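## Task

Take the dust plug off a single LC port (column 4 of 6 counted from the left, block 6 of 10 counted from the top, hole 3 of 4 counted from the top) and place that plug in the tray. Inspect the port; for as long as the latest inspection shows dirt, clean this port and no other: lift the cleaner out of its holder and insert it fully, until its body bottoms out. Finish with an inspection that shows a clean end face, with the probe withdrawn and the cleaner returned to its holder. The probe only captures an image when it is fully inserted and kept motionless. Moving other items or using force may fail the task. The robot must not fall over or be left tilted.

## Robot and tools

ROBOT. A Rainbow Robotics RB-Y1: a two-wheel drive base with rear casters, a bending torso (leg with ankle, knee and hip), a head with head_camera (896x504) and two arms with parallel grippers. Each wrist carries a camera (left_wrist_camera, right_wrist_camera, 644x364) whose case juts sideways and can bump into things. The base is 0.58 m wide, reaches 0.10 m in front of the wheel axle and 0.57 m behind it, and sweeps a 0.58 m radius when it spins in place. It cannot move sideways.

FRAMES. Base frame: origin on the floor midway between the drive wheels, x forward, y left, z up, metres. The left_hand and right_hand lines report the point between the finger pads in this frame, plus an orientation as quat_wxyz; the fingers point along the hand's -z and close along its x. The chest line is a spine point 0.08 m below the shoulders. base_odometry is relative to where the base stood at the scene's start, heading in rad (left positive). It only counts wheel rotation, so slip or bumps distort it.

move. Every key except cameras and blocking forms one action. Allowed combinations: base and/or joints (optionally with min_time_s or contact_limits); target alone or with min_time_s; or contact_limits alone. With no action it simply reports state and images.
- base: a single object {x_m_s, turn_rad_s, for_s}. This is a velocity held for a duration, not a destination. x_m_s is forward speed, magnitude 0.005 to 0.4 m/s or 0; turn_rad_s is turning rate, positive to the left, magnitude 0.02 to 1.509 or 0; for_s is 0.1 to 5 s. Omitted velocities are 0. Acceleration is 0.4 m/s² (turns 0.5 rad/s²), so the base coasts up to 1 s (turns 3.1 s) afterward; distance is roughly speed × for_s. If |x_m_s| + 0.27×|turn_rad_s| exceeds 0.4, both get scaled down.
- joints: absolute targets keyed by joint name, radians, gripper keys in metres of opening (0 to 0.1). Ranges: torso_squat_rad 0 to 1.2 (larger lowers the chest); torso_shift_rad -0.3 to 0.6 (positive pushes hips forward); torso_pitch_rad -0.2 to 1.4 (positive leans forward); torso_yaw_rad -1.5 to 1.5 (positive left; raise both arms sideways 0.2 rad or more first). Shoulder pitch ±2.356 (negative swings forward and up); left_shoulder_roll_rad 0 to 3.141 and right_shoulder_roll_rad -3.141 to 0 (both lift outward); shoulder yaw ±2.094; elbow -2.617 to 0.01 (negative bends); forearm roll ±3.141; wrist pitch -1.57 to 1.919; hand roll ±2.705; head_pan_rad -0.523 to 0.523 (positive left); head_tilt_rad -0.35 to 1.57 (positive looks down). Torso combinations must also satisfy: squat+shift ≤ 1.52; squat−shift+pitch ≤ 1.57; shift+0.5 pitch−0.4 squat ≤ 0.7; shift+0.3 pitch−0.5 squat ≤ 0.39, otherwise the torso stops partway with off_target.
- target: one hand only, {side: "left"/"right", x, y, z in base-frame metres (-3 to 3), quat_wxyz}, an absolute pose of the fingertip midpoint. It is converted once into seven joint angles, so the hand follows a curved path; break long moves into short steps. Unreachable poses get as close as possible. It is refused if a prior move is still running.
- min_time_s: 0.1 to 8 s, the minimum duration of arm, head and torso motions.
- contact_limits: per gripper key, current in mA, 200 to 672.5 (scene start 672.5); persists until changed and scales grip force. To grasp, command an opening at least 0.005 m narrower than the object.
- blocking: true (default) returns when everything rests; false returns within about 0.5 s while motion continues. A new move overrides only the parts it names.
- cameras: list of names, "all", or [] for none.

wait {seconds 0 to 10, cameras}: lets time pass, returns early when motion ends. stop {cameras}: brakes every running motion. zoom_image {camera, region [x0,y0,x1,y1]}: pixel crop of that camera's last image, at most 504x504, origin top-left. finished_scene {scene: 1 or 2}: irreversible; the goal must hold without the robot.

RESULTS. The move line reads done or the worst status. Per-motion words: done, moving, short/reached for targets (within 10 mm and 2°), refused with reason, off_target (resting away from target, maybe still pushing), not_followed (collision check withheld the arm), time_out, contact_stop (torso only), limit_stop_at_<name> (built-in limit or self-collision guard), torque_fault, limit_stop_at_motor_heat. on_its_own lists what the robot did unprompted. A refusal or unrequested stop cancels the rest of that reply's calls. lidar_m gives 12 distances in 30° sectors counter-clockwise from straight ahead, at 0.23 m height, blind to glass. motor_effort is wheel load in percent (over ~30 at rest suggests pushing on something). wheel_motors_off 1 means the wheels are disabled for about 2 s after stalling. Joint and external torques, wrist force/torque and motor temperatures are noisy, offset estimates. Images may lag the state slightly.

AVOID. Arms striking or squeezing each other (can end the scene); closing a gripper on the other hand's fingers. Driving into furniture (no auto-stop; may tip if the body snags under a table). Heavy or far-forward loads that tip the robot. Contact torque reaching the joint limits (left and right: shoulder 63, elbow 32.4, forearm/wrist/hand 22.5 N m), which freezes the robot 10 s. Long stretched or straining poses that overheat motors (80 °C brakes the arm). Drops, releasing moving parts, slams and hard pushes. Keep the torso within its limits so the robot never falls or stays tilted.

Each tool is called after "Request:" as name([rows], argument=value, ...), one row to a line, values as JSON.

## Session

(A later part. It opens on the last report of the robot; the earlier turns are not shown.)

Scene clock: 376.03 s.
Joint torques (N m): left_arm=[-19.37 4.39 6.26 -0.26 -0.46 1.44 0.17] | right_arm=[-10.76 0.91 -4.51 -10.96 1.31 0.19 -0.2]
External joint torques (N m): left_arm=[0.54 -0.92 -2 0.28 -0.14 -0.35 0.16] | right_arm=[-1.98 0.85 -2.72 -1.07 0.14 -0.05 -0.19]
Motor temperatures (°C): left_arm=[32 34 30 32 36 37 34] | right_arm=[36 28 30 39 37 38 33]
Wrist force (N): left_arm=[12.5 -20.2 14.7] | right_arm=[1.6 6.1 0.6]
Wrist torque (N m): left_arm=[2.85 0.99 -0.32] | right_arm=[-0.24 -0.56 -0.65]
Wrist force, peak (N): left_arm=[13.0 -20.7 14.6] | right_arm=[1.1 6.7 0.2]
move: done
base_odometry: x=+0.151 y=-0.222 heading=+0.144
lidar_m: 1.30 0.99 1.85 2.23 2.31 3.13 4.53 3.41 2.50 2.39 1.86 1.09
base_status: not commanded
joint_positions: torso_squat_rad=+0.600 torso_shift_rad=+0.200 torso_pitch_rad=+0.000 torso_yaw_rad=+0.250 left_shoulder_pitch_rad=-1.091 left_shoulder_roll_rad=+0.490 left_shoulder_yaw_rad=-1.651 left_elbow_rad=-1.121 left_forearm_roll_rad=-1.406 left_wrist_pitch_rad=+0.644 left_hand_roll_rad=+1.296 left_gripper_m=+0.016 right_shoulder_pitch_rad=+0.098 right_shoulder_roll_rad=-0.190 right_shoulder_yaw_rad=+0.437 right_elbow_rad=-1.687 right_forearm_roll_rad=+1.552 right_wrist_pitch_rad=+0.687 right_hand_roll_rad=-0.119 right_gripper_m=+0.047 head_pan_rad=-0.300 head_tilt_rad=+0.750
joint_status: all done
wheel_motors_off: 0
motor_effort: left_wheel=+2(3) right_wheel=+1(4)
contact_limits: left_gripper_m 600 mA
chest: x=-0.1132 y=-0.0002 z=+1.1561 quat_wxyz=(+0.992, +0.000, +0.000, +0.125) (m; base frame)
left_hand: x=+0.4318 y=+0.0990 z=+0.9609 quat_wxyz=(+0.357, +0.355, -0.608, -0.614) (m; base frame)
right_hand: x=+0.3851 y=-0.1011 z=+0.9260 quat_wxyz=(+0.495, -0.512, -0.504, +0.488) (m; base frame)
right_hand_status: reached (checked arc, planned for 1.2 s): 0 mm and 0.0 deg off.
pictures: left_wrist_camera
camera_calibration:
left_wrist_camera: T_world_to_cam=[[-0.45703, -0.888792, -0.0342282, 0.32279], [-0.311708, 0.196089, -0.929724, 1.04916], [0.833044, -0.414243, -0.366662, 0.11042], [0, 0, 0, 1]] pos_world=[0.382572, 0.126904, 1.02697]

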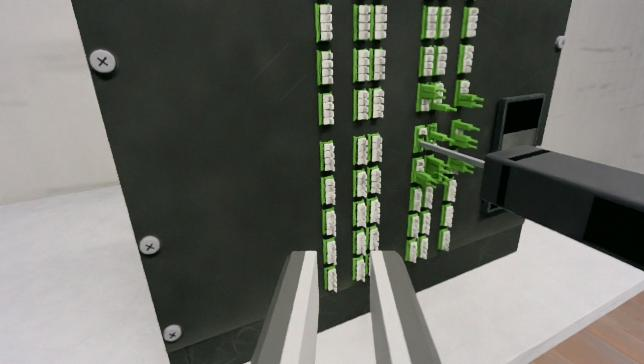

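Request:
move(target={"side":"right","x":0.387,"y":-0.1012,"z":0.9263,"quat_wxyz":[0.4952,-0.51265,-0.5048,0.48735]}, min_time_s=1.2, cameras=["left_wrist_camera"])

Request:
move(target={"side":"right","x":0.3885,"y":-0.1012,"z":0.9263,"quat_wxyz":[0.4952,-0.51265,-0.5048,0.48735]}, min_time_s=1.2, cameras=[])

Request:
move(target={"side":"right","x":0.390,"y":-0.1012,"z":0.9263,"quat_wxyz":[0.4952,-0.51265,-0.5048,0.48735]}, min_time_s=1.2, cameras=["left_wrist_camera"])

Scene clock: 378.27 s.
Joint torques (N m): left_arm=[-19.24 4.33 6.05 -0.28 -0.48 1.45 0.25] | right_arm=[-10.08 0.2 -5.01 -10.91 1.47 -0.17 -0.11]
External joint torques (N m): left_arm=[0.66 -0.99 -2.22 0.26 -0.15 -0.35 0.24] | right_arm=[-1.2 0.17 -3.2 -1.01 0.3 -0.4 -0.11]
Motor temperatures (°C): left_arm=[32 34 30 32 36 37 34] | right_arm=[36 28 30 39 37 38 33]
Wrist force (N): left_arm=[12.2 -20.4 14.3] | right_arm=[1.6 6.3 -0.3]
Wrist torque (N m): left_arm=[2.86 0.93 -0.31] | right_arm=[-0.28 -0.60 -0.63]
Wrist force, peak (N): left_arm=[12.9 -20.6 14.7] | right_arm=[2.1 6.6 0.1]
move: done
base_odometry: x=+0.151 y=-0.222 heading=+0.144
lidar_m: 1.29 1.00 1.86 2.22 2.32 3.15 4.54 3.42 2.49 2.39 1.88 1.11
base_status: not commanded
joint_positions: torso_squat_rad=+0.600 torso_shift_rad=+0.200 torso_pitch_rad=+0.000 torso_yaw_rad=+0.250 left_shoulder_pitch_rad=-1.091 left_shoulder_roll_rad=+0.490 left_shoulder_yaw_rad=-1.651 left_elbow_rad=-1.121 left_forearm_roll_rad=-1.406 left_wrist_pitch_rad=+0.644 left_hand_roll_rad=+1.296 left_gripper_m=+0.016 right_shoulder_pitch_rad=+0.093 right_shoulder_roll_rad=-0.190 right_shoulder_yaw_rad=+0.435 right_elbow_rad=-1.682 right_forearm_roll_rad=+1.550 right_wrist_pitch_rad=+0.686 right_hand_roll_rad=-0.120 right_gripper_m=+0.047 head_pan_rad=-0.300 head_tilt_rad=+0.750
joint_status: all done
wheel_motors_off: 0
motor_effort: left_wheel=+1(4) right_wheel=+1(7)
contact_limits: left_gripper_m 600 mA
chest: x=-0.1132 y=-0.0002 z=+1.1561 quat_wxyz=(+0.992, +0.000, +0.000, +0.125) (m; base frame)
left_hand: x=+0.4318 y=+0.0990 z=+0.9609 quat_wxyz=(+0.357, +0.355, -0.608, -0.614) (m; base frame)
right_hand: x=+0.3868 y=-0.1012 z=+0.9260 quat_wxyz=(+0.495, -0.512, -0.505, +0.488) (m; base frame)
right_hand_status: reached (checked arc, planned for 1.2 s): 0 mm and 0.0 deg off.
pictures: left_wrist_camera
camera_calibration:
left_wrist_camera: T_world_to_cam=[[-0.45703, -0.888792, -0.0342282, 0.32279], [-0.311708, 0.196089, -0.929724, 1.04916], [0.833044, -0.414243, -0.366662, 0.11042], [0, 0, 0, 1]] pos_world=[0.382572, 0.126904, 1.02697]

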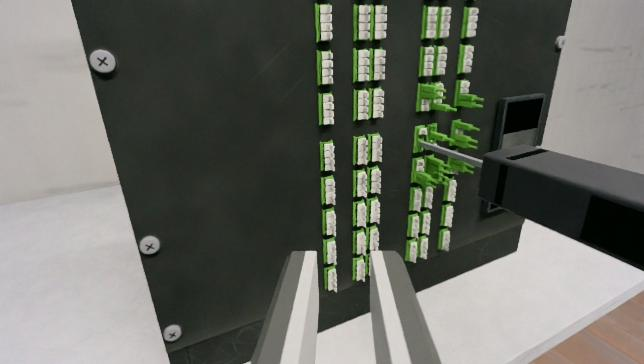

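Scene clock: 379.80 s.
Joint torques (N m): left_arm=[-19.13 4.39 6.33 -0.16 -0.59 1.44 0.24] | right_arm=[-11.06 -0.18 -5.18 -10.88 1.36 0 -0.22]
External joint torques (N m): left_arm=[0.78 -0.93 -1.94 0.37 -0.26 -0.36 0.23] | right_arm=[-2.11 -0.18 -3.35 -0.99 0.2 -0.23 -0.22]
Motor temperatures (°C): left_arm=[32 34 30 32 36 37 34] | right_arm=[36 28 30 39 37 38 33]
Wrist force (N): left_arm=[12.5 -20.4 14.4] | right_arm=[1.5 6.0 1.9]
Wrist torque (N m): left_arm=[2.87 0.96 -0.31] | right_arm=[-0.29 -0.62 -0.64]
Wrist force, peak (N): left_arm=[12.5 -20.8 14.8] | right_arm=[1.7 6.4 1.5]
move: done
base_odometry: x=+0.151 y=-0.222 heading=+0.144
lidar_m: 1.30 1.00 1.86 2.23 2.30 3.16 4.54 3.41 2.48 2.39 1.84 1.08
base_status: not commanded
joint_positions: torso_squat_rad=+0.600 torso_shift_rad=+0.200 torso_pitch_rad=+0.000 torso_yaw_rad=+0.250 left_shoulder_pitch_rad=-1.091 left_shoulder_roll_rad=+0.490 left_shoulder_yaw_rad=-1.651 left_elbow_rad=-1.121 left_forearm_roll_rad=-1.406 left_wrist_pitch_rad=+0.644 left_hand_roll_rad=+1.296 left_gripper_m=+0.016 right_shoulder_pitch_rad=+0.088 right_shoulder_roll_rad=-0.190 right_shoulder_yaw_rad=+0.433 right_elbow_rad=-1.678 right_forearm_roll_rad=+1.548 right_wrist_pitch_rad=+0.685 right_hand_roll_rad=-0.120 right_gripper_m=+0.047 head_pan_rad=-0.300 head_tilt_rad=+0.750
joint_status: all done
wheel_motors_off: 0
motor_effort: left_wheel=+3(4) right_wheel=+2(6)
contact_limits: left_gripper_m 600 mA
chest: x=-0.1132 y=-0.0002 z=+1.1561 quat_wxyz=(+0.992, +0.000, +0.000, +0.125) (m; base frame)
left_hand: x=+0.4318 y=+0.0990 z=+0.9609 quat_wxyz=(+0.357, +0.355, -0.608, -0.614) (m; base frame)
right_hand: x=+0.3883 y=-0.1012 z=+0.9259 quat_wxyz=(+0.495, -0.512, -0.504, +0.488) (m; base frame)
right_hand_status: reached (checked arc, planned for 1.2 s): 0 mm and 0.0 deg off.
pictures: none
No camera images: "cameras" was empty.

Scene clock: 381.33 s.
Joint torques (N m): left_arm=[-18.95 4.03 6.38 -0.18 -0.54 1.42 0.21] | right_arm=[-12.07 0.11 -5.81 -10.89 1.33 -0.24 0.16]
External joint torques (N m): left_arm=[0.95 -1.29 -1.88 0.36 -0.21 -0.37 0.19] | right_arm=[-3.02 0.14 -3.96 -1 0.16 -0.48 0.17]
Motor temperatures (°C): left_arm=[32 34 30 32 36 37 34] | right_arm=[36 28 30 39 37 38 33]
Wrist force (N): left_arm=[12.5 -20.3 14.8] | right_arm=[1.0 5.3 4.8]
Wrist torque (N m): left_arm=[2.82 0.96 -0.32] | right_arm=[-0.31 -0.61 -0.66]
Wrist force, peak (N): left_arm=[12.7 -20.4 14.9] | right_arm=[1.3 6.0 5.3]
move: done
base_odometry: x=+0.151 y=-0.222 heading=+0.144
lidar_m: 1.29 1.00 1.84 2.23 2.32 3.17 4.53 3.40 2.50 2.39 1.87 1.09
base_status: not commanded
joint_positions: torso_squat_rad=+0.600 torso_shift_rad=+0.200 torso_pitch_rad=+0.000 torso_yaw_rad=+0.250 left_shoulder_pitch_rad=-1.091 left_shoulder_roll_rad=+0.490 left_shoulder_yaw_rad=-1.651 left_elbow_rad=-1.121 left_forearm_roll_rad=-1.406 left_wrist_pitch_rad=+0.644 left_hand_roll_rad=+1.296 left_gripper_m=+0.016 right_shoulder_pitch_rad=+0.084 right_shoulder_roll_rad=-0.190 right_shoulder_yaw_rad=+0.431 right_elbow_rad=-1.673 right_forearm_roll_rad=+1.546 right_wrist_pitch_rad=+0.684 right_hand_roll_rad=-0.121 right_gripper_m=+0.047 head_pan_rad=-0.300 head_tilt_rad=+0.750
joint_status: all done
wheel_motors_off: 0
motor_effort: left_wheel=+2(4) right_wheel=+2(6)
contact_limits: left_gripper_m 600 mA
chest: x=-0.1132 y=-0.0002 z=+1.1561 quat_wxyz=(+0.992, +0.000, +0.000, +0.125) (m; base frame)
left_hand: x=+0.4318 y=+0.0990 z=+0.9609 quat_wxyz=(+0.357, +0.355, -0.608, -0.614) (m; base frame)
right_hand: x=+0.3897 y=-0.1012 z=+0.9259 quat_wxyz=(+0.495, -0.512, -0.504, +0.488) (m; base frame)
right_hand_status: reached (checked arc, planned for 1.2 s): 1 mm and 0.1 deg off.
pictures: left_wrist_camera
camera_calibration:
left_wrist_camera: T_world_to_cam=[[-0.45703, -0.888792, -0.0342282, 0.32279], [-0.311708, 0.196089, -0.929724, 1.04916], [0.833044, -0.414243, -0.366662, 0.11042], [0, 0, 0, 1]] pos_world=[0.382572, 0.126904, 1.02697]

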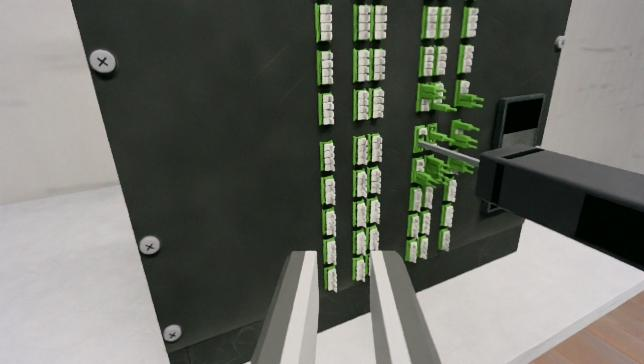

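Request:
move(target={"side":"right","x":0.392,"y":-0.1012,"z":0.9263,"quat_wxyz":[0.4952,-0.51265,-0.5048,0.48735]}, min_time_s=1.2, cameras=[])

Request:
move(target={"side":"right","x":0.394,"y":-0.1012,"z":0.9264,"quat_wxyz":[0.4952,-0.51265,-0.5048,0.48735]}, min_time_s=1.2, cameras=[])

Request:
move(target={"side":"right","x":0.396,"y":-0.1012,"z":0.9265,"quat_wxyz":[0.4952,-0.51265,-0.5048,0.48735]}, min_time_s=1.2, cameras=[])

Request:
move(target={"side":"right","x":0.394,"y":-0.1014,"z":0.927,"quat_wxyz":[0.4952,-0.51265,-0.5048,0.48735]}, min_time_s=1.2, cameras=[])

Request:
wait(seconds=2.5)

Request:
zoom_image(camera="head_camera", region=[545, 120, 625, 225])

Request:
zoom_image(camera="right_wrist_camera", region=[410, 90, 530, 240])

Scene clock: 383.17 s.
Joint torques (N m): left_arm=[-18.85 4.28 6.34 -0.29 -0.59 1.42 0.23] | right_arm=[-12.69 0.46 -7.05 -10.47 1.05 -0.14 -0.09]
External joint torques (N m): left_arm=[1.05 -1.03 -1.92 0.25 -0.26 -0.38 0.21] | right_arm=[-3.53 0.52 -5.18 -0.58 -0.12 -0.38 -0.09]
Motor temperatures (°C): left_arm=[32 34 30 32 36 37 34] | right_arm=[36 28 30 39 37 38 33]
Wrist force (N): left_arm=[12.5 -20.0 14.8] | right_arm=[1.1 4.4 12.1]
Wrist torque (N m): left_arm=[2.81 0.96 -0.29] | right_arm=[-0.47 -0.49 -0.68]
Wrist force, peak (N): left_arm=[12.4 -20.8 14.6] | right_arm=[0.8 4.8 12.4]
move: done
base_odometry: x=+0.151 y=-0.222 heading=+0.144
lidar_m: 1.29 1.00 1.88 2.23 2.33 3.15 4.54 3.43 2.49 2.39 1.86 1.08
base_status: not commanded
joint_positions: torso_squat_rad=+0.600 torso_shift_rad=+0.200 torso_pitch_rad=+0.000 torso_yaw_rad=+0.250 left_shoulder_pitch_rad=-1.091 left_shoulder_roll_rad=+0.490 left_shoulder_yaw_rad=-1.651 left_elbow_rad=-1.121 left_forearm_roll_rad=-1.406 left_wrist_pitch_rad=+0.644 left_hand_roll_rad=+1.296 left_gripper_m=+0.016 right_shoulder_pitch_rad=+0.078 right_shoulder_roll_rad=-0.190 right_shoulder_yaw_rad=+0.428 right_elbow_rad=-1.667 right_forearm_roll_rad=+1.544 right_wrist_pitch_rad=+0.682 right_hand_roll_rad=-0.121 right_gripper_m=+0.047 head_pan_rad=-0.300 head_tilt_rad=+0.750
joint_status: all done
wheel_motors_off: 0
motor_effort: left_wheel=+2(4) right_wheel=+2(5)
contact_limits: left_gripper_m 600 mA
chest: x=-0.1132 y=-0.0002 z=+1.1561 quat_wxyz=(+0.992, +0.000, +0.000, +0.125) (m; base frame)
left_hand: x=+0.4318 y=+0.0990 z=+0.9609 quat_wxyz=(+0.357, +0.355, -0.608, -0.614) (m; base frame)
right_hand: x=+0.3915 y=-0.1011 z=+0.9258 quat_wxyz=(+0.495, -0.512, -0.504, +0.488) (m; base frame)
right_hand_status: reached (checked arc, planned for 1.2 s): 1 mm and 0.1 deg off.
pictures: none
No camera images: "cameras" was empty.

Scene clock: 384.70 s.
Joint torques (N m): left_arm=[-19.56 4.31 6.29 -0.45 -0.5 1.38 0.26] | right_arm=[-14.69 0.28 -7.93 -10.45 0.6 -0.46 0.01]
External joint torques (N m): left_arm=[0.35 -1 -1.98 0.09 -0.17 -0.41 0.25] | right_arm=[-5.42 0.37 -6.03 -0.56 -0.56 -0.7 0.02]
Motor temperatures (°C): left_arm=[32 34 30 32 36 37 34] | right_arm=[36 28 30 39 37 38 33]
Wrist force (N): left_arm=[12.8 -20.6 13.6] | right_arm=[0.3 4.2 21.5]
Wrist torque (N m): left_arm=[2.89 0.99 -0.35] | right_arm=[-0.64 -0.47 -0.71]
Wrist force, peak (N): left_arm=[12.6 -20.8 14.8] | right_arm=[0.3 3.9 22.0]
move: done
base_odometry: x=+0.151 y=-0.222 heading=+0.144
lidar_m: 1.29 1.00 1.85 2.23 2.32 3.15 4.53 3.41 2.47 2.39 1.89 1.09
base_status: not commanded
joint_positions: torso_squat_rad=+0.600 torso_shift_rad=+0.200 torso_pitch_rad=+0.000 torso_yaw_rad=+0.250 left_shoulder_pitch_rad=-1.091 left_shoulder_roll_rad=+0.490 left_shoulder_yaw_rad=-1.651 left_elbow_rad=-1.121 left_forearm_roll_rad=-1.406 left_wrist_pitch_rad=+0.644 left_hand_roll_rad=+1.296 left_gripper_m=+0.016 right_shoulder_pitch_rad=+0.072 right_shoulder_roll_rad=-0.190 right_shoulder_yaw_rad=+0.426 right_elbow_rad=-1.661 right_forearm_roll_rad=+1.541 right_wrist_pitch_rad=+0.681 right_hand_roll_rad=-0.122 right_gripper_m=+0.047 head_pan_rad=-0.300 head_tilt_rad=+0.750
joint_status: all done
wheel_motors_off: 0
motor_effort: left_wheel=+3(4) right_wheel=+7(7)
contact_limits: left_gripper_m 600 mA
chest: x=-0.1134 y=-0.0002 z=+1.1562 quat_wxyz=(+0.992, +0.000, +0.000, +0.125) (m; base frame)
left_hand: x=+0.4317 y=+0.0990 z=+0.9610 quat_wxyz=(+0.357, +0.355, -0.609, -0.613) (m; base frame)
right_hand: x=+0.3933 y=-0.1011 z=+0.9257 quat_wxyz=(+0.495, -0.512, -0.504, +0.488) (m; base frame)
right_hand_status: reached (checked arc, planned for 1.2 s): 1 mm and 0.1 deg off.
pictures: none
No camera images: "cameras" was empty.

Scene clock: 386.23 s.
Joint torques (N m): left_arm=[-18.98 4.1 6.22 -0.34 -0.52 1.47 0.32] | right_arm=[-17.93 -1.68 -9.84 -10.33 0.65 -0.78 -0.03]
External joint torques (N m): left_arm=[0.94 -1.22 -2.04 0.2 -0.19 -0.32 0.3] | right_arm=[-8.54 -1.55 -7.93 -0.45 -0.5 -1.02 -0.02]
Motor temperatures (°C): left_arm=[32 34 30 32 36 37 34] | right_arm=[36 28 30 39 37 38 33]
Wrist force (N): left_arm=[12.5 -20.1 14.3] | right_arm=[-0.6 2.8 32.9]
Wrist torque (N m): left_arm=[2.83 0.95 -0.33] | right_arm=[-0.79 -0.37 -0.75]
Wrist force, peak (N): left_arm=[13.0 -20.8 14.8] | right_arm=[0.1 2.7 33.7]
move: done
base_odometry: x=+0.151 y=-0.223 heading=+0.144
lidar_m: 1.30 1.01 1.86 2.23 2.31 3.16 4.54 3.42 2.48 2.39 1.87 1.08
base_status: not commanded
joint_positions: torso_squat_rad=+0.600 torso_shift_rad=+0.200 torso_pitch_rad=+0.000 torso_yaw_rad=+0.250 left_shoulder_pitch_rad=-1.091 left_shoulder_roll_rad=+0.490 left_shoulder_yaw_rad=-1.651 left_elbow_rad=-1.121 left_forearm_roll_rad=-1.406 left_wrist_pitch_rad=+0.644 left_hand_roll_rad=+1.296 left_gripper_m=+0.016 right_shoulder_pitch_rad=+0.066 right_shoulder_roll_rad=-0.190 right_shoulder_yaw_rad=+0.423 right_elbow_rad=-1.655 right_forearm_roll_rad=+1.539 right_wrist_pitch_rad=+0.679 right_hand_roll_rad=-0.122 right_gripper_m=+0.047 head_pan_rad=-0.300 head_tilt_rad=+0.750
joint_status: all done
wheel_motors_off: 0
motor_effort: left_wheel=+3(5) right_wheel=+7(9)
contact_limits: left_gripper_m 600 mA
chest: x=-0.1135 y=-0.0002 z=+1.1562 quat_wxyz=(+0.992, +0.000, +0.000, +0.125) (m; base frame)
left_hand: x=+0.4316 y=+0.0990 z=+0.9611 quat_wxyz=(+0.357, +0.355, -0.609, -0.613) (m; base frame)
right_hand: x=+0.3950 y=-0.1010 z=+0.9256 quat_wxyz=(+0.495, -0.512, -0.504, +0.488) (m; base frame)
right_hand_status: reached (checked arc, planned for 1.2 s): 1 mm and 0.1 deg off.
pictures: none
No camera images: "cameras" was empty.

Scene clock: 387.77 s.
Joint torques (N m): left_arm=[-19.31 4.23 5.97 -0.41 -0.49 1.35 0.28] | right_arm=[-9.03 -1.49 -3.44 -12.28 1.79 1.15 0.41]
External joint torques (N m): left_arm=[0.59 -1.08 -2.29 0.13 -0.16 -0.44 0.27] | right_arm=[0.27 -1.38 -1.53 -2.39 0.63 0.92 0.41]
Motor temperatures (°C): left_arm=[32 34 30 32 36 37 34] | right_arm=[36 28 30 39 37 38 33]
Wrist force (N): left_arm=[12.9 -20.3 13.8] | right_arm=[2.3 7.4 0.9]
Wrist torque (N m): left_arm=[2.84 1.02 -0.33] | right_arm=[-0.04 -1.02 -0.74]
Wrist force, peak (N): left_arm=[12.7 -20.4 14.8] | right_arm=[-0.4 2.9 33.5]
move: done
base_odometry: x=+0.151 y=-0.223 heading=+0.144
lidar_m: 1.29 1.00 1.85 2.23 2.32 3.16 4.55 3.43 2.49 2.39 1.88 1.09
base_status: not commanded
joint_positions: torso_squat_rad=+0.600 torso_shift_rad=+0.200 torso_pitch_rad=+0.000 torso_yaw_rad=+0.250 left_shoulder_pitch_rad=-1.091 left_shoulder_roll_rad=+0.490 left_shoulder_yaw_rad=-1.651 left_elbow_rad=-1.121 left_forearm_roll_rad=-1.406 left_wrist_pitch_rad=+0.644 left_hand_roll_rad=+1.296 left_gripper_m=+0.016 right_shoulder_pitch_rad=+0.070 right_shoulder_roll_rad=-0.190 right_shoulder_yaw_rad=+0.424 right_elbow_rad=-1.662 right_forearm_roll_rad=+1.538 right_wrist_pitch_rad=+0.680 right_hand_roll_rad=-0.119 right_gripper_m=+0.047 head_pan_rad=-0.300 head_tilt_rad=+0.750
joint_status: all done
wheel_motors_off: 0
motor_effort: left_wheel=+3(6) right_wheel=+6(11)
contact_limits: left_gripper_m 600 mA
chest: x=-0.1133 y=-0.0002 z=+1.1561 quat_wxyz=(+0.992, +0.000, +0.000, +0.125) (m; base frame)
left_hand: x=+0.4318 y=+0.0990 z=+0.9609 quat_wxyz=(+0.357, +0.355, -0.609, -0.614) (m; base frame)
right_hand: x=+0.3941 y=-0.1013 z=+0.9265 quat_wxyz=(+0.495, -0.512, -0.504, +0.488) (m; base frame)
right_hand_status: reached (checked arc, planned for 1.2 s): 1 mm and 0.1 deg off.
pictures: none
No camera images: "cameras" was empty.

Scene clock: 390.27 s.
Joint torques (N m): left_arm=[-19.03 4.1 5.95 -0.46 -0.45 1.42 0.23] | right_arm=[-9.04 -1.37 -2.91 -12.8 1.72 1.11 0.41]
External joint torques (N m): left_arm=[0.87 -1.22 -2.31 0.08 -0.13 -0.37 0.21] | right_arm=[0.27 -1.26 -1.01 -2.91 0.56 0.88 0.42]
Motor temperatures (°C): left_arm=[33 34 30 32 36 37 34] | right_arm=[36 28 30 39 37 38 33]
Wrist force (N): left_arm=[12.3 -20.1 14.3] | right_arm=[2.7 7.4 1.0]
Wrist torque (N m): left_arm=[2.83 0.94 -0.30] | right_arm=[-0.04 -0.96 -0.71]
Wrist force, peak (N): left_arm=[12.7 -20.5 14.9] | right_arm=[2.4 7.8 0.7]
base_odometry: x=+0.151 y=-0.223 heading=+0.144
lidar_m: 1.30 0.99 1.83 2.23 2.32 3.16 4.54 3.41 2.50 2.38 1.87 1.10
base_status: not commanded
joint_positions: torso_squat_rad=+0.600 torso_shift_rad=+0.200 torso_pitch_rad=+0.000 torso_yaw_rad=+0.250 left_shoulder_pitch_rad=-1.091 left_shoulder_roll_rad=+0.490 left_shoulder_yaw_rad=-1.651 left_elbow_rad=-1.121 left_forearm_roll_rad=-1.406 left_wrist_pitch_rad=+0.644 left_hand_roll_rad=+1.296 left_gripper_m=+0.016 right_shoulder_pitch_rad=+0.070 right_shoulder_roll_rad=-0.190 right_shoulder_yaw_rad=+0.424 right_elbow_rad=-1.662 right_forearm_roll_rad=+1.538 right_wrist_pitch_rad=+0.680 right_hand_roll_rad=-0.119 right_gripper_m=+0.047 head_pan_rad=-0.300 head_tilt_rad=+0.750
joint_status: all done
wheel_motors_off: 0
motor_effort: left_wheel=+4(6) right_wheel=+6(11)
contact_limits: left_gripper_m 600 mA
chest: x=-0.1133 y=-0.0002 z=+1.1561 quat_wxyz=(+0.992, +0.000, +0.000, +0.125) (m; base frame)
left_hand: x=+0.4318 y=+0.0990 z=+0.9609 quat_wxyz=(+0.357, +0.355, -0.609, -0.614) (m; base frame)
right_hand: x=+0.3941 y=-0.1013 z=+0.9265 quat_wxyz=(+0.495, -0.512, -0.504, +0.488) (m; base frame)
right_hand_status: reached (checked arc, planned for 1.2 s): 1 mm and 0.1 deg off.
wait: 2.50 s; at rest by 0.27 s
pictures: head_camera, left_wrist_camera, right_wrist_camera
camera_calibration:
head_camera: T_world_to_cam=[[-0.125215, -0.991983, 0.0170786, -0.0211669], [-0.670367, 0.0719029, -0.738538, 0.999595], [0.731389, -0.103925, -0.673995, 0.925484], [0, 0, 0, 1]] pos_world=[-0.0094445, 0.00330967, 1.36237]
left_wrist_camera: T_world_to_cam=[[-0.457044, -0.888784, -0.03427, 0.322702], [-0.311688, 0.196129, -0.929723, 1.04914], [0.833043, -0.414243, -0.366663, 0.110463], [0, 0, 0, 1]] pos_world=[0.382472, 0.126804, 1.02697]
right_wrist_camera: T_world_to_cam=[[-0.0195919, -0.999393, -0.0288105, -0.0671014], [-0.346952, 0.0338213, -0.937273, 1.04979], [0.937678, -0.00836712, -0.347404, 0.0299009], [0, 0, 0, 1]] pos_world=[0.334874, -0.102316, 0.992391]

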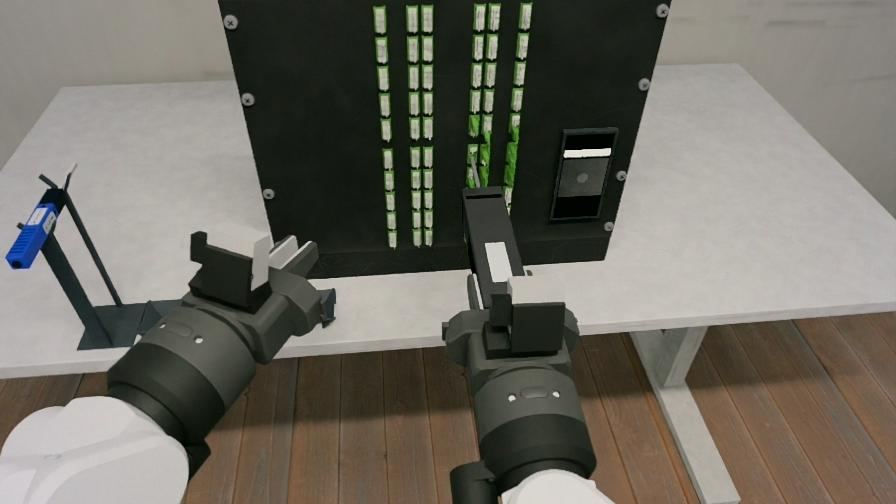

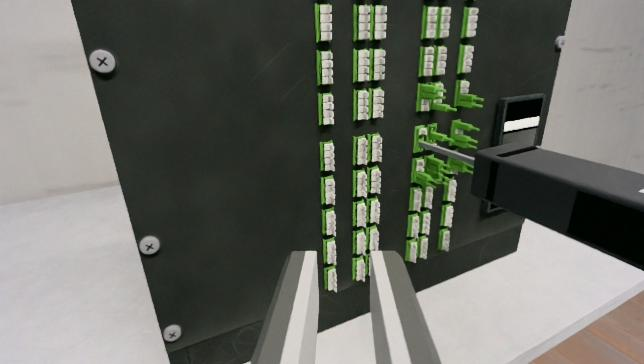

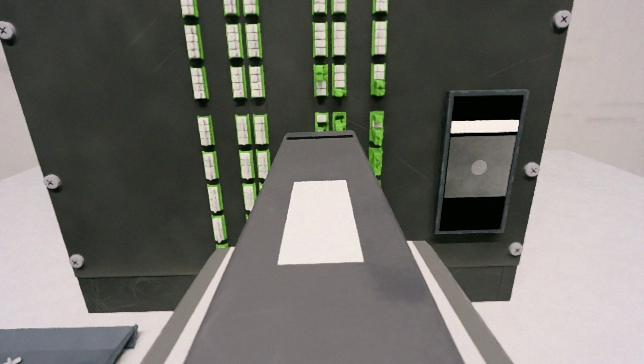

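Scaled by 4.800 from the camera's 896x504 image, which has a finer 1280x720 frame.

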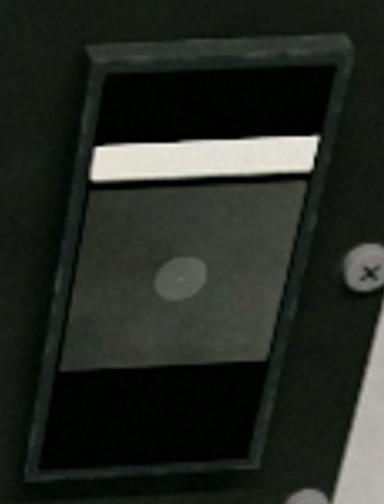

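Scaled by 3.360 from the camera's 644x364 image, which has a finer 1265x715 frame.

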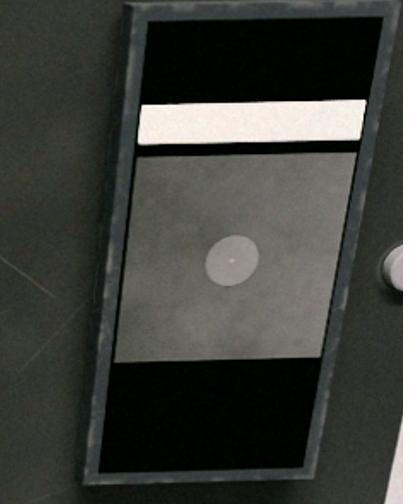

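Request:
zoom_image(camera="right_wrist_camera", region=[444, 130, 514, 205])

Request:
move(target={"side":"right","x":0.392,"y":-0.1012,"z":0.9266,"quat_wxyz":[0.4952,-0.51265,-0.5048,0.48735]}, min_time_s=1.2, cameras=[])

Request:
move(target={"side":"right","x":0.389,"y":-0.1011,"z":0.9264,"quat_wxyz":[0.4952,-0.51265,-0.5048,0.48735]}, min_time_s=1.2, cameras=[])

Request:
move(target={"side":"right","x":0.383,"y":-0.1010,"z":0.9263,"quat_wxyz":[0.4952,-0.51265,-0.5048,0.48735]}, min_time_s=1.2, cameras=[])

Request:
move(target={"side":"right","x":0.372,"y":-0.1010,"z":0.9266,"quat_wxyz":[0.4952,-0.51265,-0.5048,0.48735]}, min_time_s=1.2, cameras=[])

Request:
move(target={"side":"right","x":0.340,"y":-0.1000,"z":0.930,"quat_wxyz":[0.4952,-0.51265,-0.5048,0.48735]}, min_time_s=1.5)

Request:
zoom_image(camera="right_wrist_camera", region=[300, 80, 420, 200])

Scaled by 6.720 from the camera's 644x364 image, which has a finer 1265x715 frame.

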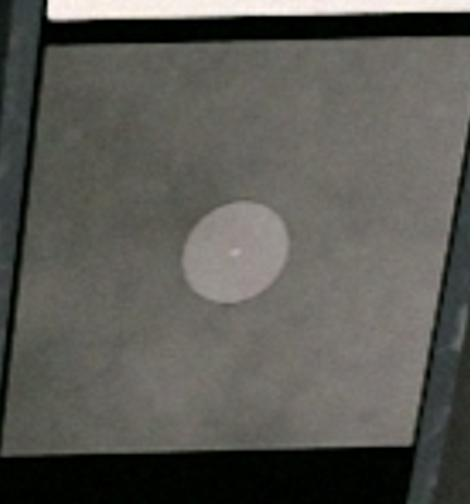

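Scene clock: 392.20 s.
Joint torques (N m): left_arm=[-19.06 4.37 5.92 -0.37 -0.52 1.33 0.2] | right_arm=[-3.63 -0.18 1.15 -13.09 2.89 1.82 0.05]
External joint torques (N m): left_arm=[0.84 -0.94 -2.34 0.17 -0.2 -0.47 0.19] | right_arm=[5.57 -0.1 3.03 -3.2 1.73 1.58 0.06]
Motor temperatures (°C): left_arm=[33 34 30 32 36 37 34] | right_arm=[36 28 30 39 37 38 33]
Wrist force (N): left_arm=[12.6 -20.1 14.4] | right_arm=[2.9 9.2 -24.9]
Wrist torque (N m): left_arm=[2.82 0.98 -0.31] | right_arm=[0.22 -1.23 -0.75]
Wrist force, peak (N): left_arm=[13.0 -20.7 14.7] | right_arm=[3.3 9.9 -30.5]
move: done
base_odometry: x=+0.151 y=-0.222 heading=+0.144
lidar_m: 1.29 1.00 1.84 2.23 2.31 3.16 4.55 3.43 2.48 2.37 1.87 1.09
base_status: not commanded
joint_positions: torso_squat_rad=+0.600 torso_shift_rad=+0.200 torso_pitch_rad=+0.001 torso_yaw_rad=+0.250 left_shoulder_pitch_rad=-1.091 left_shoulder_roll_rad=+0.490 left_shoulder_yaw_rad=-1.651 left_elbow_rad=-1.121 left_forearm_roll_rad=-1.406 left_wrist_pitch_rad=+0.644 left_hand_roll_rad=+1.296 left_gripper_m=+0.016 right_shoulder_pitch_rad=+0.075 right_shoulder_roll_rad=-0.190 right_shoulder_yaw_rad=+0.426 right_elbow_rad=-1.667 right_forearm_roll_rad=+1.542 right_wrist_pitch_rad=+0.682 right_hand_roll_rad=-0.120 right_gripper_m=+0.047 head_pan_rad=-0.300 head_tilt_rad=+0.750
joint_status: all done
wheel_motors_off: 0
motor_effort: left_wheel=-1(4) right_wheel=-3(8)
contact_limits: left_gripper_m 600 mA
chest: x=-0.1128 y=-0.0002 z=+1.1561 quat_wxyz=(+0.992, +0.000, +0.000, +0.125) (m; base frame)
left_hand: x=+0.4321 y=+0.0990 z=+0.9606 quat_wxyz=(+0.357, +0.355, -0.608, -0.614) (m; base frame)
right_hand: x=+0.3928 y=-0.1014 z=+0.9265 quat_wxyz=(+0.495, -0.513, -0.505, +0.487) (m; base frame)
right_hand_status: reached (checked arc, planned for 1.2 s): 1 mm and 0.0 deg off.
pictures: none
No camera images: "cameras" was empty.

Scene clock: 393.73 s.
Joint torques (N m): left_arm=[-18.89 4.41 6.32 -0.17 -0.51 1.43 0.32] | right_arm=[-8.03 -0.24 -1.85 -12.65 2.56 1.19 0.59]
External joint torques (N m): left_arm=[1.01 -0.91 -1.94 0.37 -0.18 -0.36 0.31] | right_arm=[0.95 -0.23 -0.01 -2.76 1.4 0.96 0.6]
Motor temperatures (°C): left_arm=[33 34 30 32 36 37 34] | right_arm=[36 28 30 39 37 38 33]
Wrist force (N): left_arm=[12.3 -20.1 14.4] | right_arm=[2.0 7.4 -4.2]
Wrist torque (N m): left_arm=[2.82 0.94 -0.32] | right_arm=[-0.02 -0.80 -0.66]
Wrist force, peak (N): left_arm=[12.5 -20.9 14.5] | right_arm=[2.7 9.8 -27.2]
move: done
base_odometry: x=+0.151 y=-0.222 heading=+0.144
lidar_m: 1.29 1.00 1.83 2.22 2.32 3.15 4.54 3.43 2.50 2.39 1.85 1.10
base_status: not commanded
joint_positions: torso_squat_rad=+0.600 torso_shift_rad=+0.200 torso_pitch_rad=+0.000 torso_yaw_rad=+0.250 left_shoulder_pitch_rad=-1.091 left_shoulder_roll_rad=+0.490 left_shoulder_yaw_rad=-1.651 left_elbow_rad=-1.121 left_forearm_roll_rad=-1.406 left_wrist_pitch_rad=+0.644 left_hand_roll_rad=+1.296 left_gripper_m=+0.016 right_shoulder_pitch_rad=+0.087 right_shoulder_roll_rad=-0.190 right_shoulder_yaw_rad=+0.432 right_elbow_rad=-1.677 right_forearm_roll_rad=+1.547 right_wrist_pitch_rad=+0.685 right_hand_roll_rad=-0.120 right_gripper_m=+0.047 head_pan_rad=-0.300 head_tilt_rad=+0.750
joint_status: all done
wheel_motors_off: 0
motor_effort: left_wheel=-1(3) right_wheel=-1(6)
contact_limits: left_gripper_m 600 mA
chest: x=-0.1130 y=-0.0002 z=+1.1561 quat_wxyz=(+0.992, +0.000, +0.000, +0.125) (m; base frame)
left_hand: x=+0.4320 y=+0.0990 z=+0.9607 quat_wxyz=(+0.357, +0.355, -0.608, -0.614) (m; base frame)
right_hand: x=+0.3891 y=-0.1012 z=+0.9263 quat_wxyz=(+0.495, -0.513, -0.505, +0.487) (m; base frame)
right_hand_status: reached (checked arc, planned for 1.2 s): 0 mm and 0.0 deg off.
pictures: none
No camera images: "cameras" was empty.

Scene clock: 395.27 s.
Joint torques (N m): left_arm=[-18.94 4.39 6.33 -0.41 -0.4 1.48 0.3] | right_arm=[-8.53 -0.6 -1.64 -12.41 2.42 0.91 0.32]
External joint torques (N m): left_arm=[0.96 -0.93 -1.93 0.13 -0.08 -0.31 0.28] | right_arm=[0.12 -0.7 0.12 -2.51 1.24 0.67 0.32]
Motor temperatures (°C): left_arm=[33 34 30 32 36 37 34] | right_arm=[36 28 30 39 37 38 33]
Wrist force (N): left_arm=[12.7 -20.3 14.4] | right_arm=[1.4 6.3 -0.6]
Wrist torque (N m): left_arm=[2.83 0.98 -0.31] | right_arm=[-0.08 -0.67 -0.68]
Wrist force, peak (N): left_arm=[12.5 -20.5 15.0] | right_arm=[2.0 7.9 -4.3]
move: done
base_odometry: x=+0.151 y=-0.222 heading=+0.144
lidar_m: 1.30 1.00 1.84 2.23 2.31 3.14 4.54 3.40 2.49 2.40 1.87 1.09
base_status: not commanded
joint_positions: torso_squat_rad=+0.600 torso_shift_rad=+0.200 torso_pitch_rad=+0.000 torso_yaw_rad=+0.250 left_shoulder_pitch_rad=-1.091 left_shoulder_roll_rad=+0.490 left_shoulder_yaw_rad=-1.651 left_elbow_rad=-1.121 left_forearm_roll_rad=-1.406 left_wrist_pitch_rad=+0.644 left_hand_roll_rad=+1.296 left_gripper_m=+0.016 right_shoulder_pitch_rad=+0.105 right_shoulder_roll_rad=-0.190 right_shoulder_yaw_rad=+0.441 right_elbow_rad=-1.694 right_forearm_roll_rad=+1.554 right_wrist_pitch_rad=+0.690 right_hand_roll_rad=-0.119 right_gripper_m=+0.047 head_pan_rad=-0.300 head_tilt_rad=+0.750
joint_status: all done
wheel_motors_off: 0
motor_effort: left_wheel=+1(2) right_wheel=+2(4)
contact_limits: left_gripper_m 600 mA
chest: x=-0.1130 y=-0.0002 z=+1.1561 quat_wxyz=(+0.992, +0.000, +0.000, +0.125) (m; base frame)
left_hand: x=+0.4320 y=+0.0990 z=+0.9607 quat_wxyz=(+0.357, +0.355, -0.608, -0.614) (m; base frame)
right_hand: x=+0.3831 y=-0.1011 z=+0.9261 quat_wxyz=(+0.495, -0.512, -0.505, +0.487) (m; base frame)
right_hand_status: reached (checked arc, planned for 1.2 s): 0 mm and 0.0 deg off.
pictures: none
No camera images: "cameras" was empty.

Scene clock: 396.80 s.
Joint torques (N m): left_arm=[-19.49 4.44 6.24 -0.32 -0.54 1.43 0.34] | right_arm=[-6.89 -0.69 -2.24 -12.38 2 0.86 0.45]
External joint torques (N m): left_arm=[0.41 -0.88 -2.02 0.22 -0.21 -0.36 0.33] | right_arm=[1.15 -0.96 -0.61 -2.47 0.81 0.63 0.45]
Motor temperatures (°C): left_arm=[33 34 30 32 36 37 34] | right_arm=[36 28 30 39 37 38 33]
Wrist force (N): left_arm=[12.4 -20.3 14.4] | right_arm=[1.2 6.0 0.0]
Wrist torque (N m): left_arm=[2.86 0.96 -0.32] | right_arm=[-0.25 -0.69 -0.64]
Wrist force, peak (N): left_arm=[12.6 -20.6 14.7] | right_arm=[0.7 7.3 -1.0]
move: done
base_odometry: x=+0.151 y=-0.222 heading=+0.144
lidar_m: 1.30 1.00 1.84 2.23 2.32 3.16 4.54 3.42 2.49 2.38 1.87 1.08
base_status: not commanded
joint_positions: torso_squat_rad=+0.600 torso_shift_rad=+0.200 torso_pitch_rad=+0.000 torso_yaw_rad=+0.250 left_shoulder_pitch_rad=-1.091 left_shoulder_roll_rad=+0.490 left_shoulder_yaw_rad=-1.651 left_elbow_rad=-1.121 left_forearm_roll_rad=-1.406 left_wrist_pitch_rad=+0.644 left_hand_roll_rad=+1.296 left_gripper_m=+0.016 right_shoulder_pitch_rad=+0.138 right_shoulder_roll_rad=-0.191 right_shoulder_yaw_rad=+0.456 right_elbow_rad=-1.726 right_forearm_roll_rad=+1.566 right_wrist_pitch_rad=+0.699 right_hand_roll_rad=-0.116 right_gripper_m=+0.047 head_pan_rad=-0.300 head_tilt_rad=+0.750
joint_status: all done
wheel_motors_off: 0
motor_effort: left_wheel=+0(2) right_wheel=+0(3)
contact_limits: left_gripper_m 600 mA
chest: x=-0.1130 y=-0.0002 z=+1.1561 quat_wxyz=(+0.992, +0.000, +0.000, +0.125) (m; base frame)
left_hand: x=+0.4320 y=+0.0990 z=+0.9607 quat_wxyz=(+0.357, +0.355, -0.608, -0.614) (m; base frame)
right_hand: x=+0.3726 y=-0.1010 z=+0.9264 quat_wxyz=(+0.496, -0.512, -0.505, +0.487) (m; base frame)
right_hand_status: reached (checked arc, planned for 1.2 s): 1 mm and 0.1 deg off.
pictures: none
No camera images: "cameras" was empty.

Scene clock: 398.63 s.
Joint torques (N m): left_arm=[-19.25 4.43 6.33 -0.37 -0.53 1.45 0.25] | right_arm=[-5.43 0.08 -1.29 -12.12 2.02 0.7 0.15]
External joint torques (N m): left_arm=[0.65 -0.88 -1.93 0.17 -0.21 -0.34 0.24] | right_arm=[0.74 -0.65 -0.11 -2.19 0.78 0.5 0.16]
Motor temperatures (°C): left_arm=[33 34 30 32 36 37 34] | right_arm=[36 28 30 39 37 38 33]
Wrist force (N): left_arm=[12.8 -20.4 14.7] | right_arm=[1.5 5.9 -0.1]
Wrist torque (N m): left_arm=[2.87 0.98 -0.33] | right_arm=[-0.22 -0.61 -0.61]
Wrist force, peak (N): left_arm=[12.8 -20.7 14.9] | right_arm=[1.6 6.7 -0.3]
move: done
base_odometry: x=+0.151 y=-0.222 heading=+0.144
lidar_m: 1.29 1.01 1.84 2.22 2.33 3.15 4.54 3.44 2.48 2.39 1.88 1.10
base_status: not commanded
joint_positions: torso_squat_rad=+0.600 torso_shift_rad=+0.200 torso_pitch_rad=+0.000 torso_yaw_rad=+0.250 left_shoulder_pitch_rad=-1.091 left_shoulder_roll_rad=+0.490 left_shoulder_yaw_rad=-1.651 left_elbow_rad=-1.121 left_forearm_roll_rad=-1.406 left_wrist_pitch_rad=+0.644 left_hand_roll_rad=+1.296 left_gripper_m=+0.016 right_shoulder_pitch_rad=+0.237 right_shoulder_roll_rad=-0.196 right_shoulder_yaw_rad=+0.508 right_elbow_rad=-1.823 right_forearm_roll_rad=+1.605 right_wrist_pitch_rad=+0.726 right_hand_roll_rad=-0.104 right_gripper_m=+0.047 head_pan_rad=-0.300 head_tilt_rad=+0.750
joint_status: all done
wheel_motors_off: 0
motor_effort: left_wheel=-1(2) right_wheel=-3(5)
contact_limits: left_gripper_m 600 mA
chest: x=-0.1130 y=-0.0002 z=+1.1561 quat_wxyz=(+0.992, +0.000, +0.000, +0.125) (m; base frame)
left_hand: x=+0.4320 y=+0.0990 z=+0.9607 quat_wxyz=(+0.357, +0.355, -0.608, -0.614) (m; base frame)
right_hand: x=+0.3401 y=-0.1001 z=+0.9298 quat_wxyz=(+0.495, -0.512, -0.505, +0.487) (m; base frame)
right_hand_status: reached (checked arc, planned for 1.5 s): 0 mm and 0.0 deg off.
pictures: head_camera, left_wrist_camera, right_wrist_camera
camera_calibration:
head_camera: T_world_to_cam=[[-0.125144, -0.99199, 0.0171883, -0.0212763], [-0.670642, 0.0718116, -0.738297, 0.999391], [0.731149, -0.10392, -0.674256, 0.925551], [0, 0, 0, 1]] pos_world=[-0.00914475, 0.00330968, 1.36227]
left_wrist_camera: T_world_to_cam=[[-0.456972, -0.888825, -0.0341593, 0.322743], [-0.311944, 0.196108, -0.929641, 1.0491], [0.832987, -0.414164, -0.36688, 0.110536], [0, 0, 0, 1]] pos_world=[0.382672, 0.126904, 1.02687]
right_wrist_camera: T_world_to_cam=[[-0.0199239, -0.999383, -0.0289091, -0.066575], [-0.346346, 0.0340236, -0.93749, 1.03413], [0.937895, -0.0086659, -0.346811, 0.0811065], [0, 0, 0, 1]] pos_world=[0.280771, -0.101016, 0.99569]

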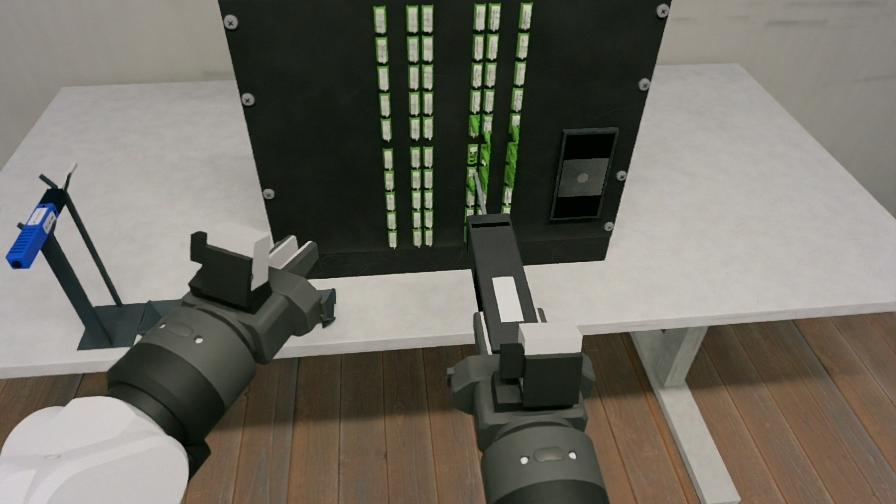

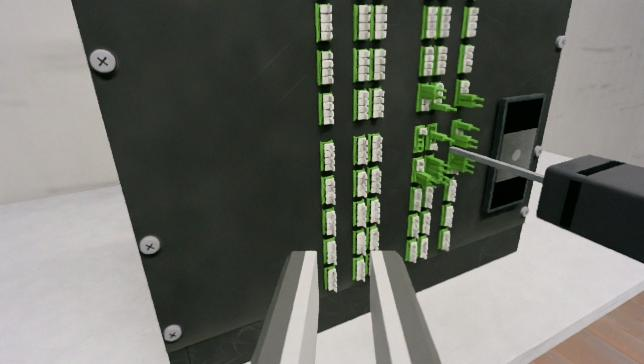

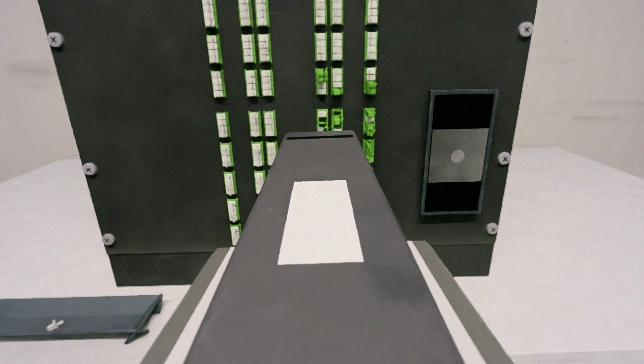

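Scaled by 4.200 from the camera's 644x364 image, which has a finer 1265x715 frame.

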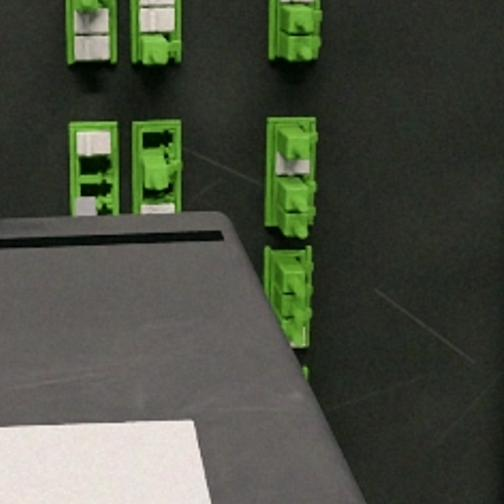

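Request:
zoom_image(camera="left_wrist_camera", region=[400, 110, 490, 200])

Request:
zoom_image(camera="head_camera", region=[440, 100, 540, 220])

Scaled by 5.600 from the camera's 644x364 image, which has a finer 1265x715 frame.

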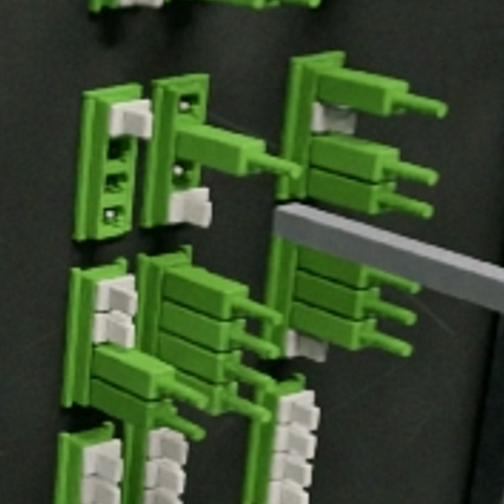

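Scaled by 4.200 from the camera's 896x504 image, which has a finer 1280x720 frame.

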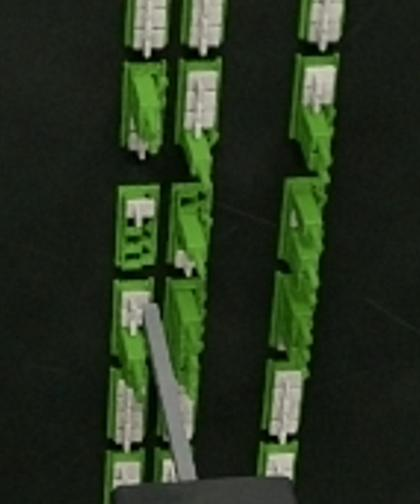

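Request:
finished_scene(scene=2)

The scene is finished: the task was done.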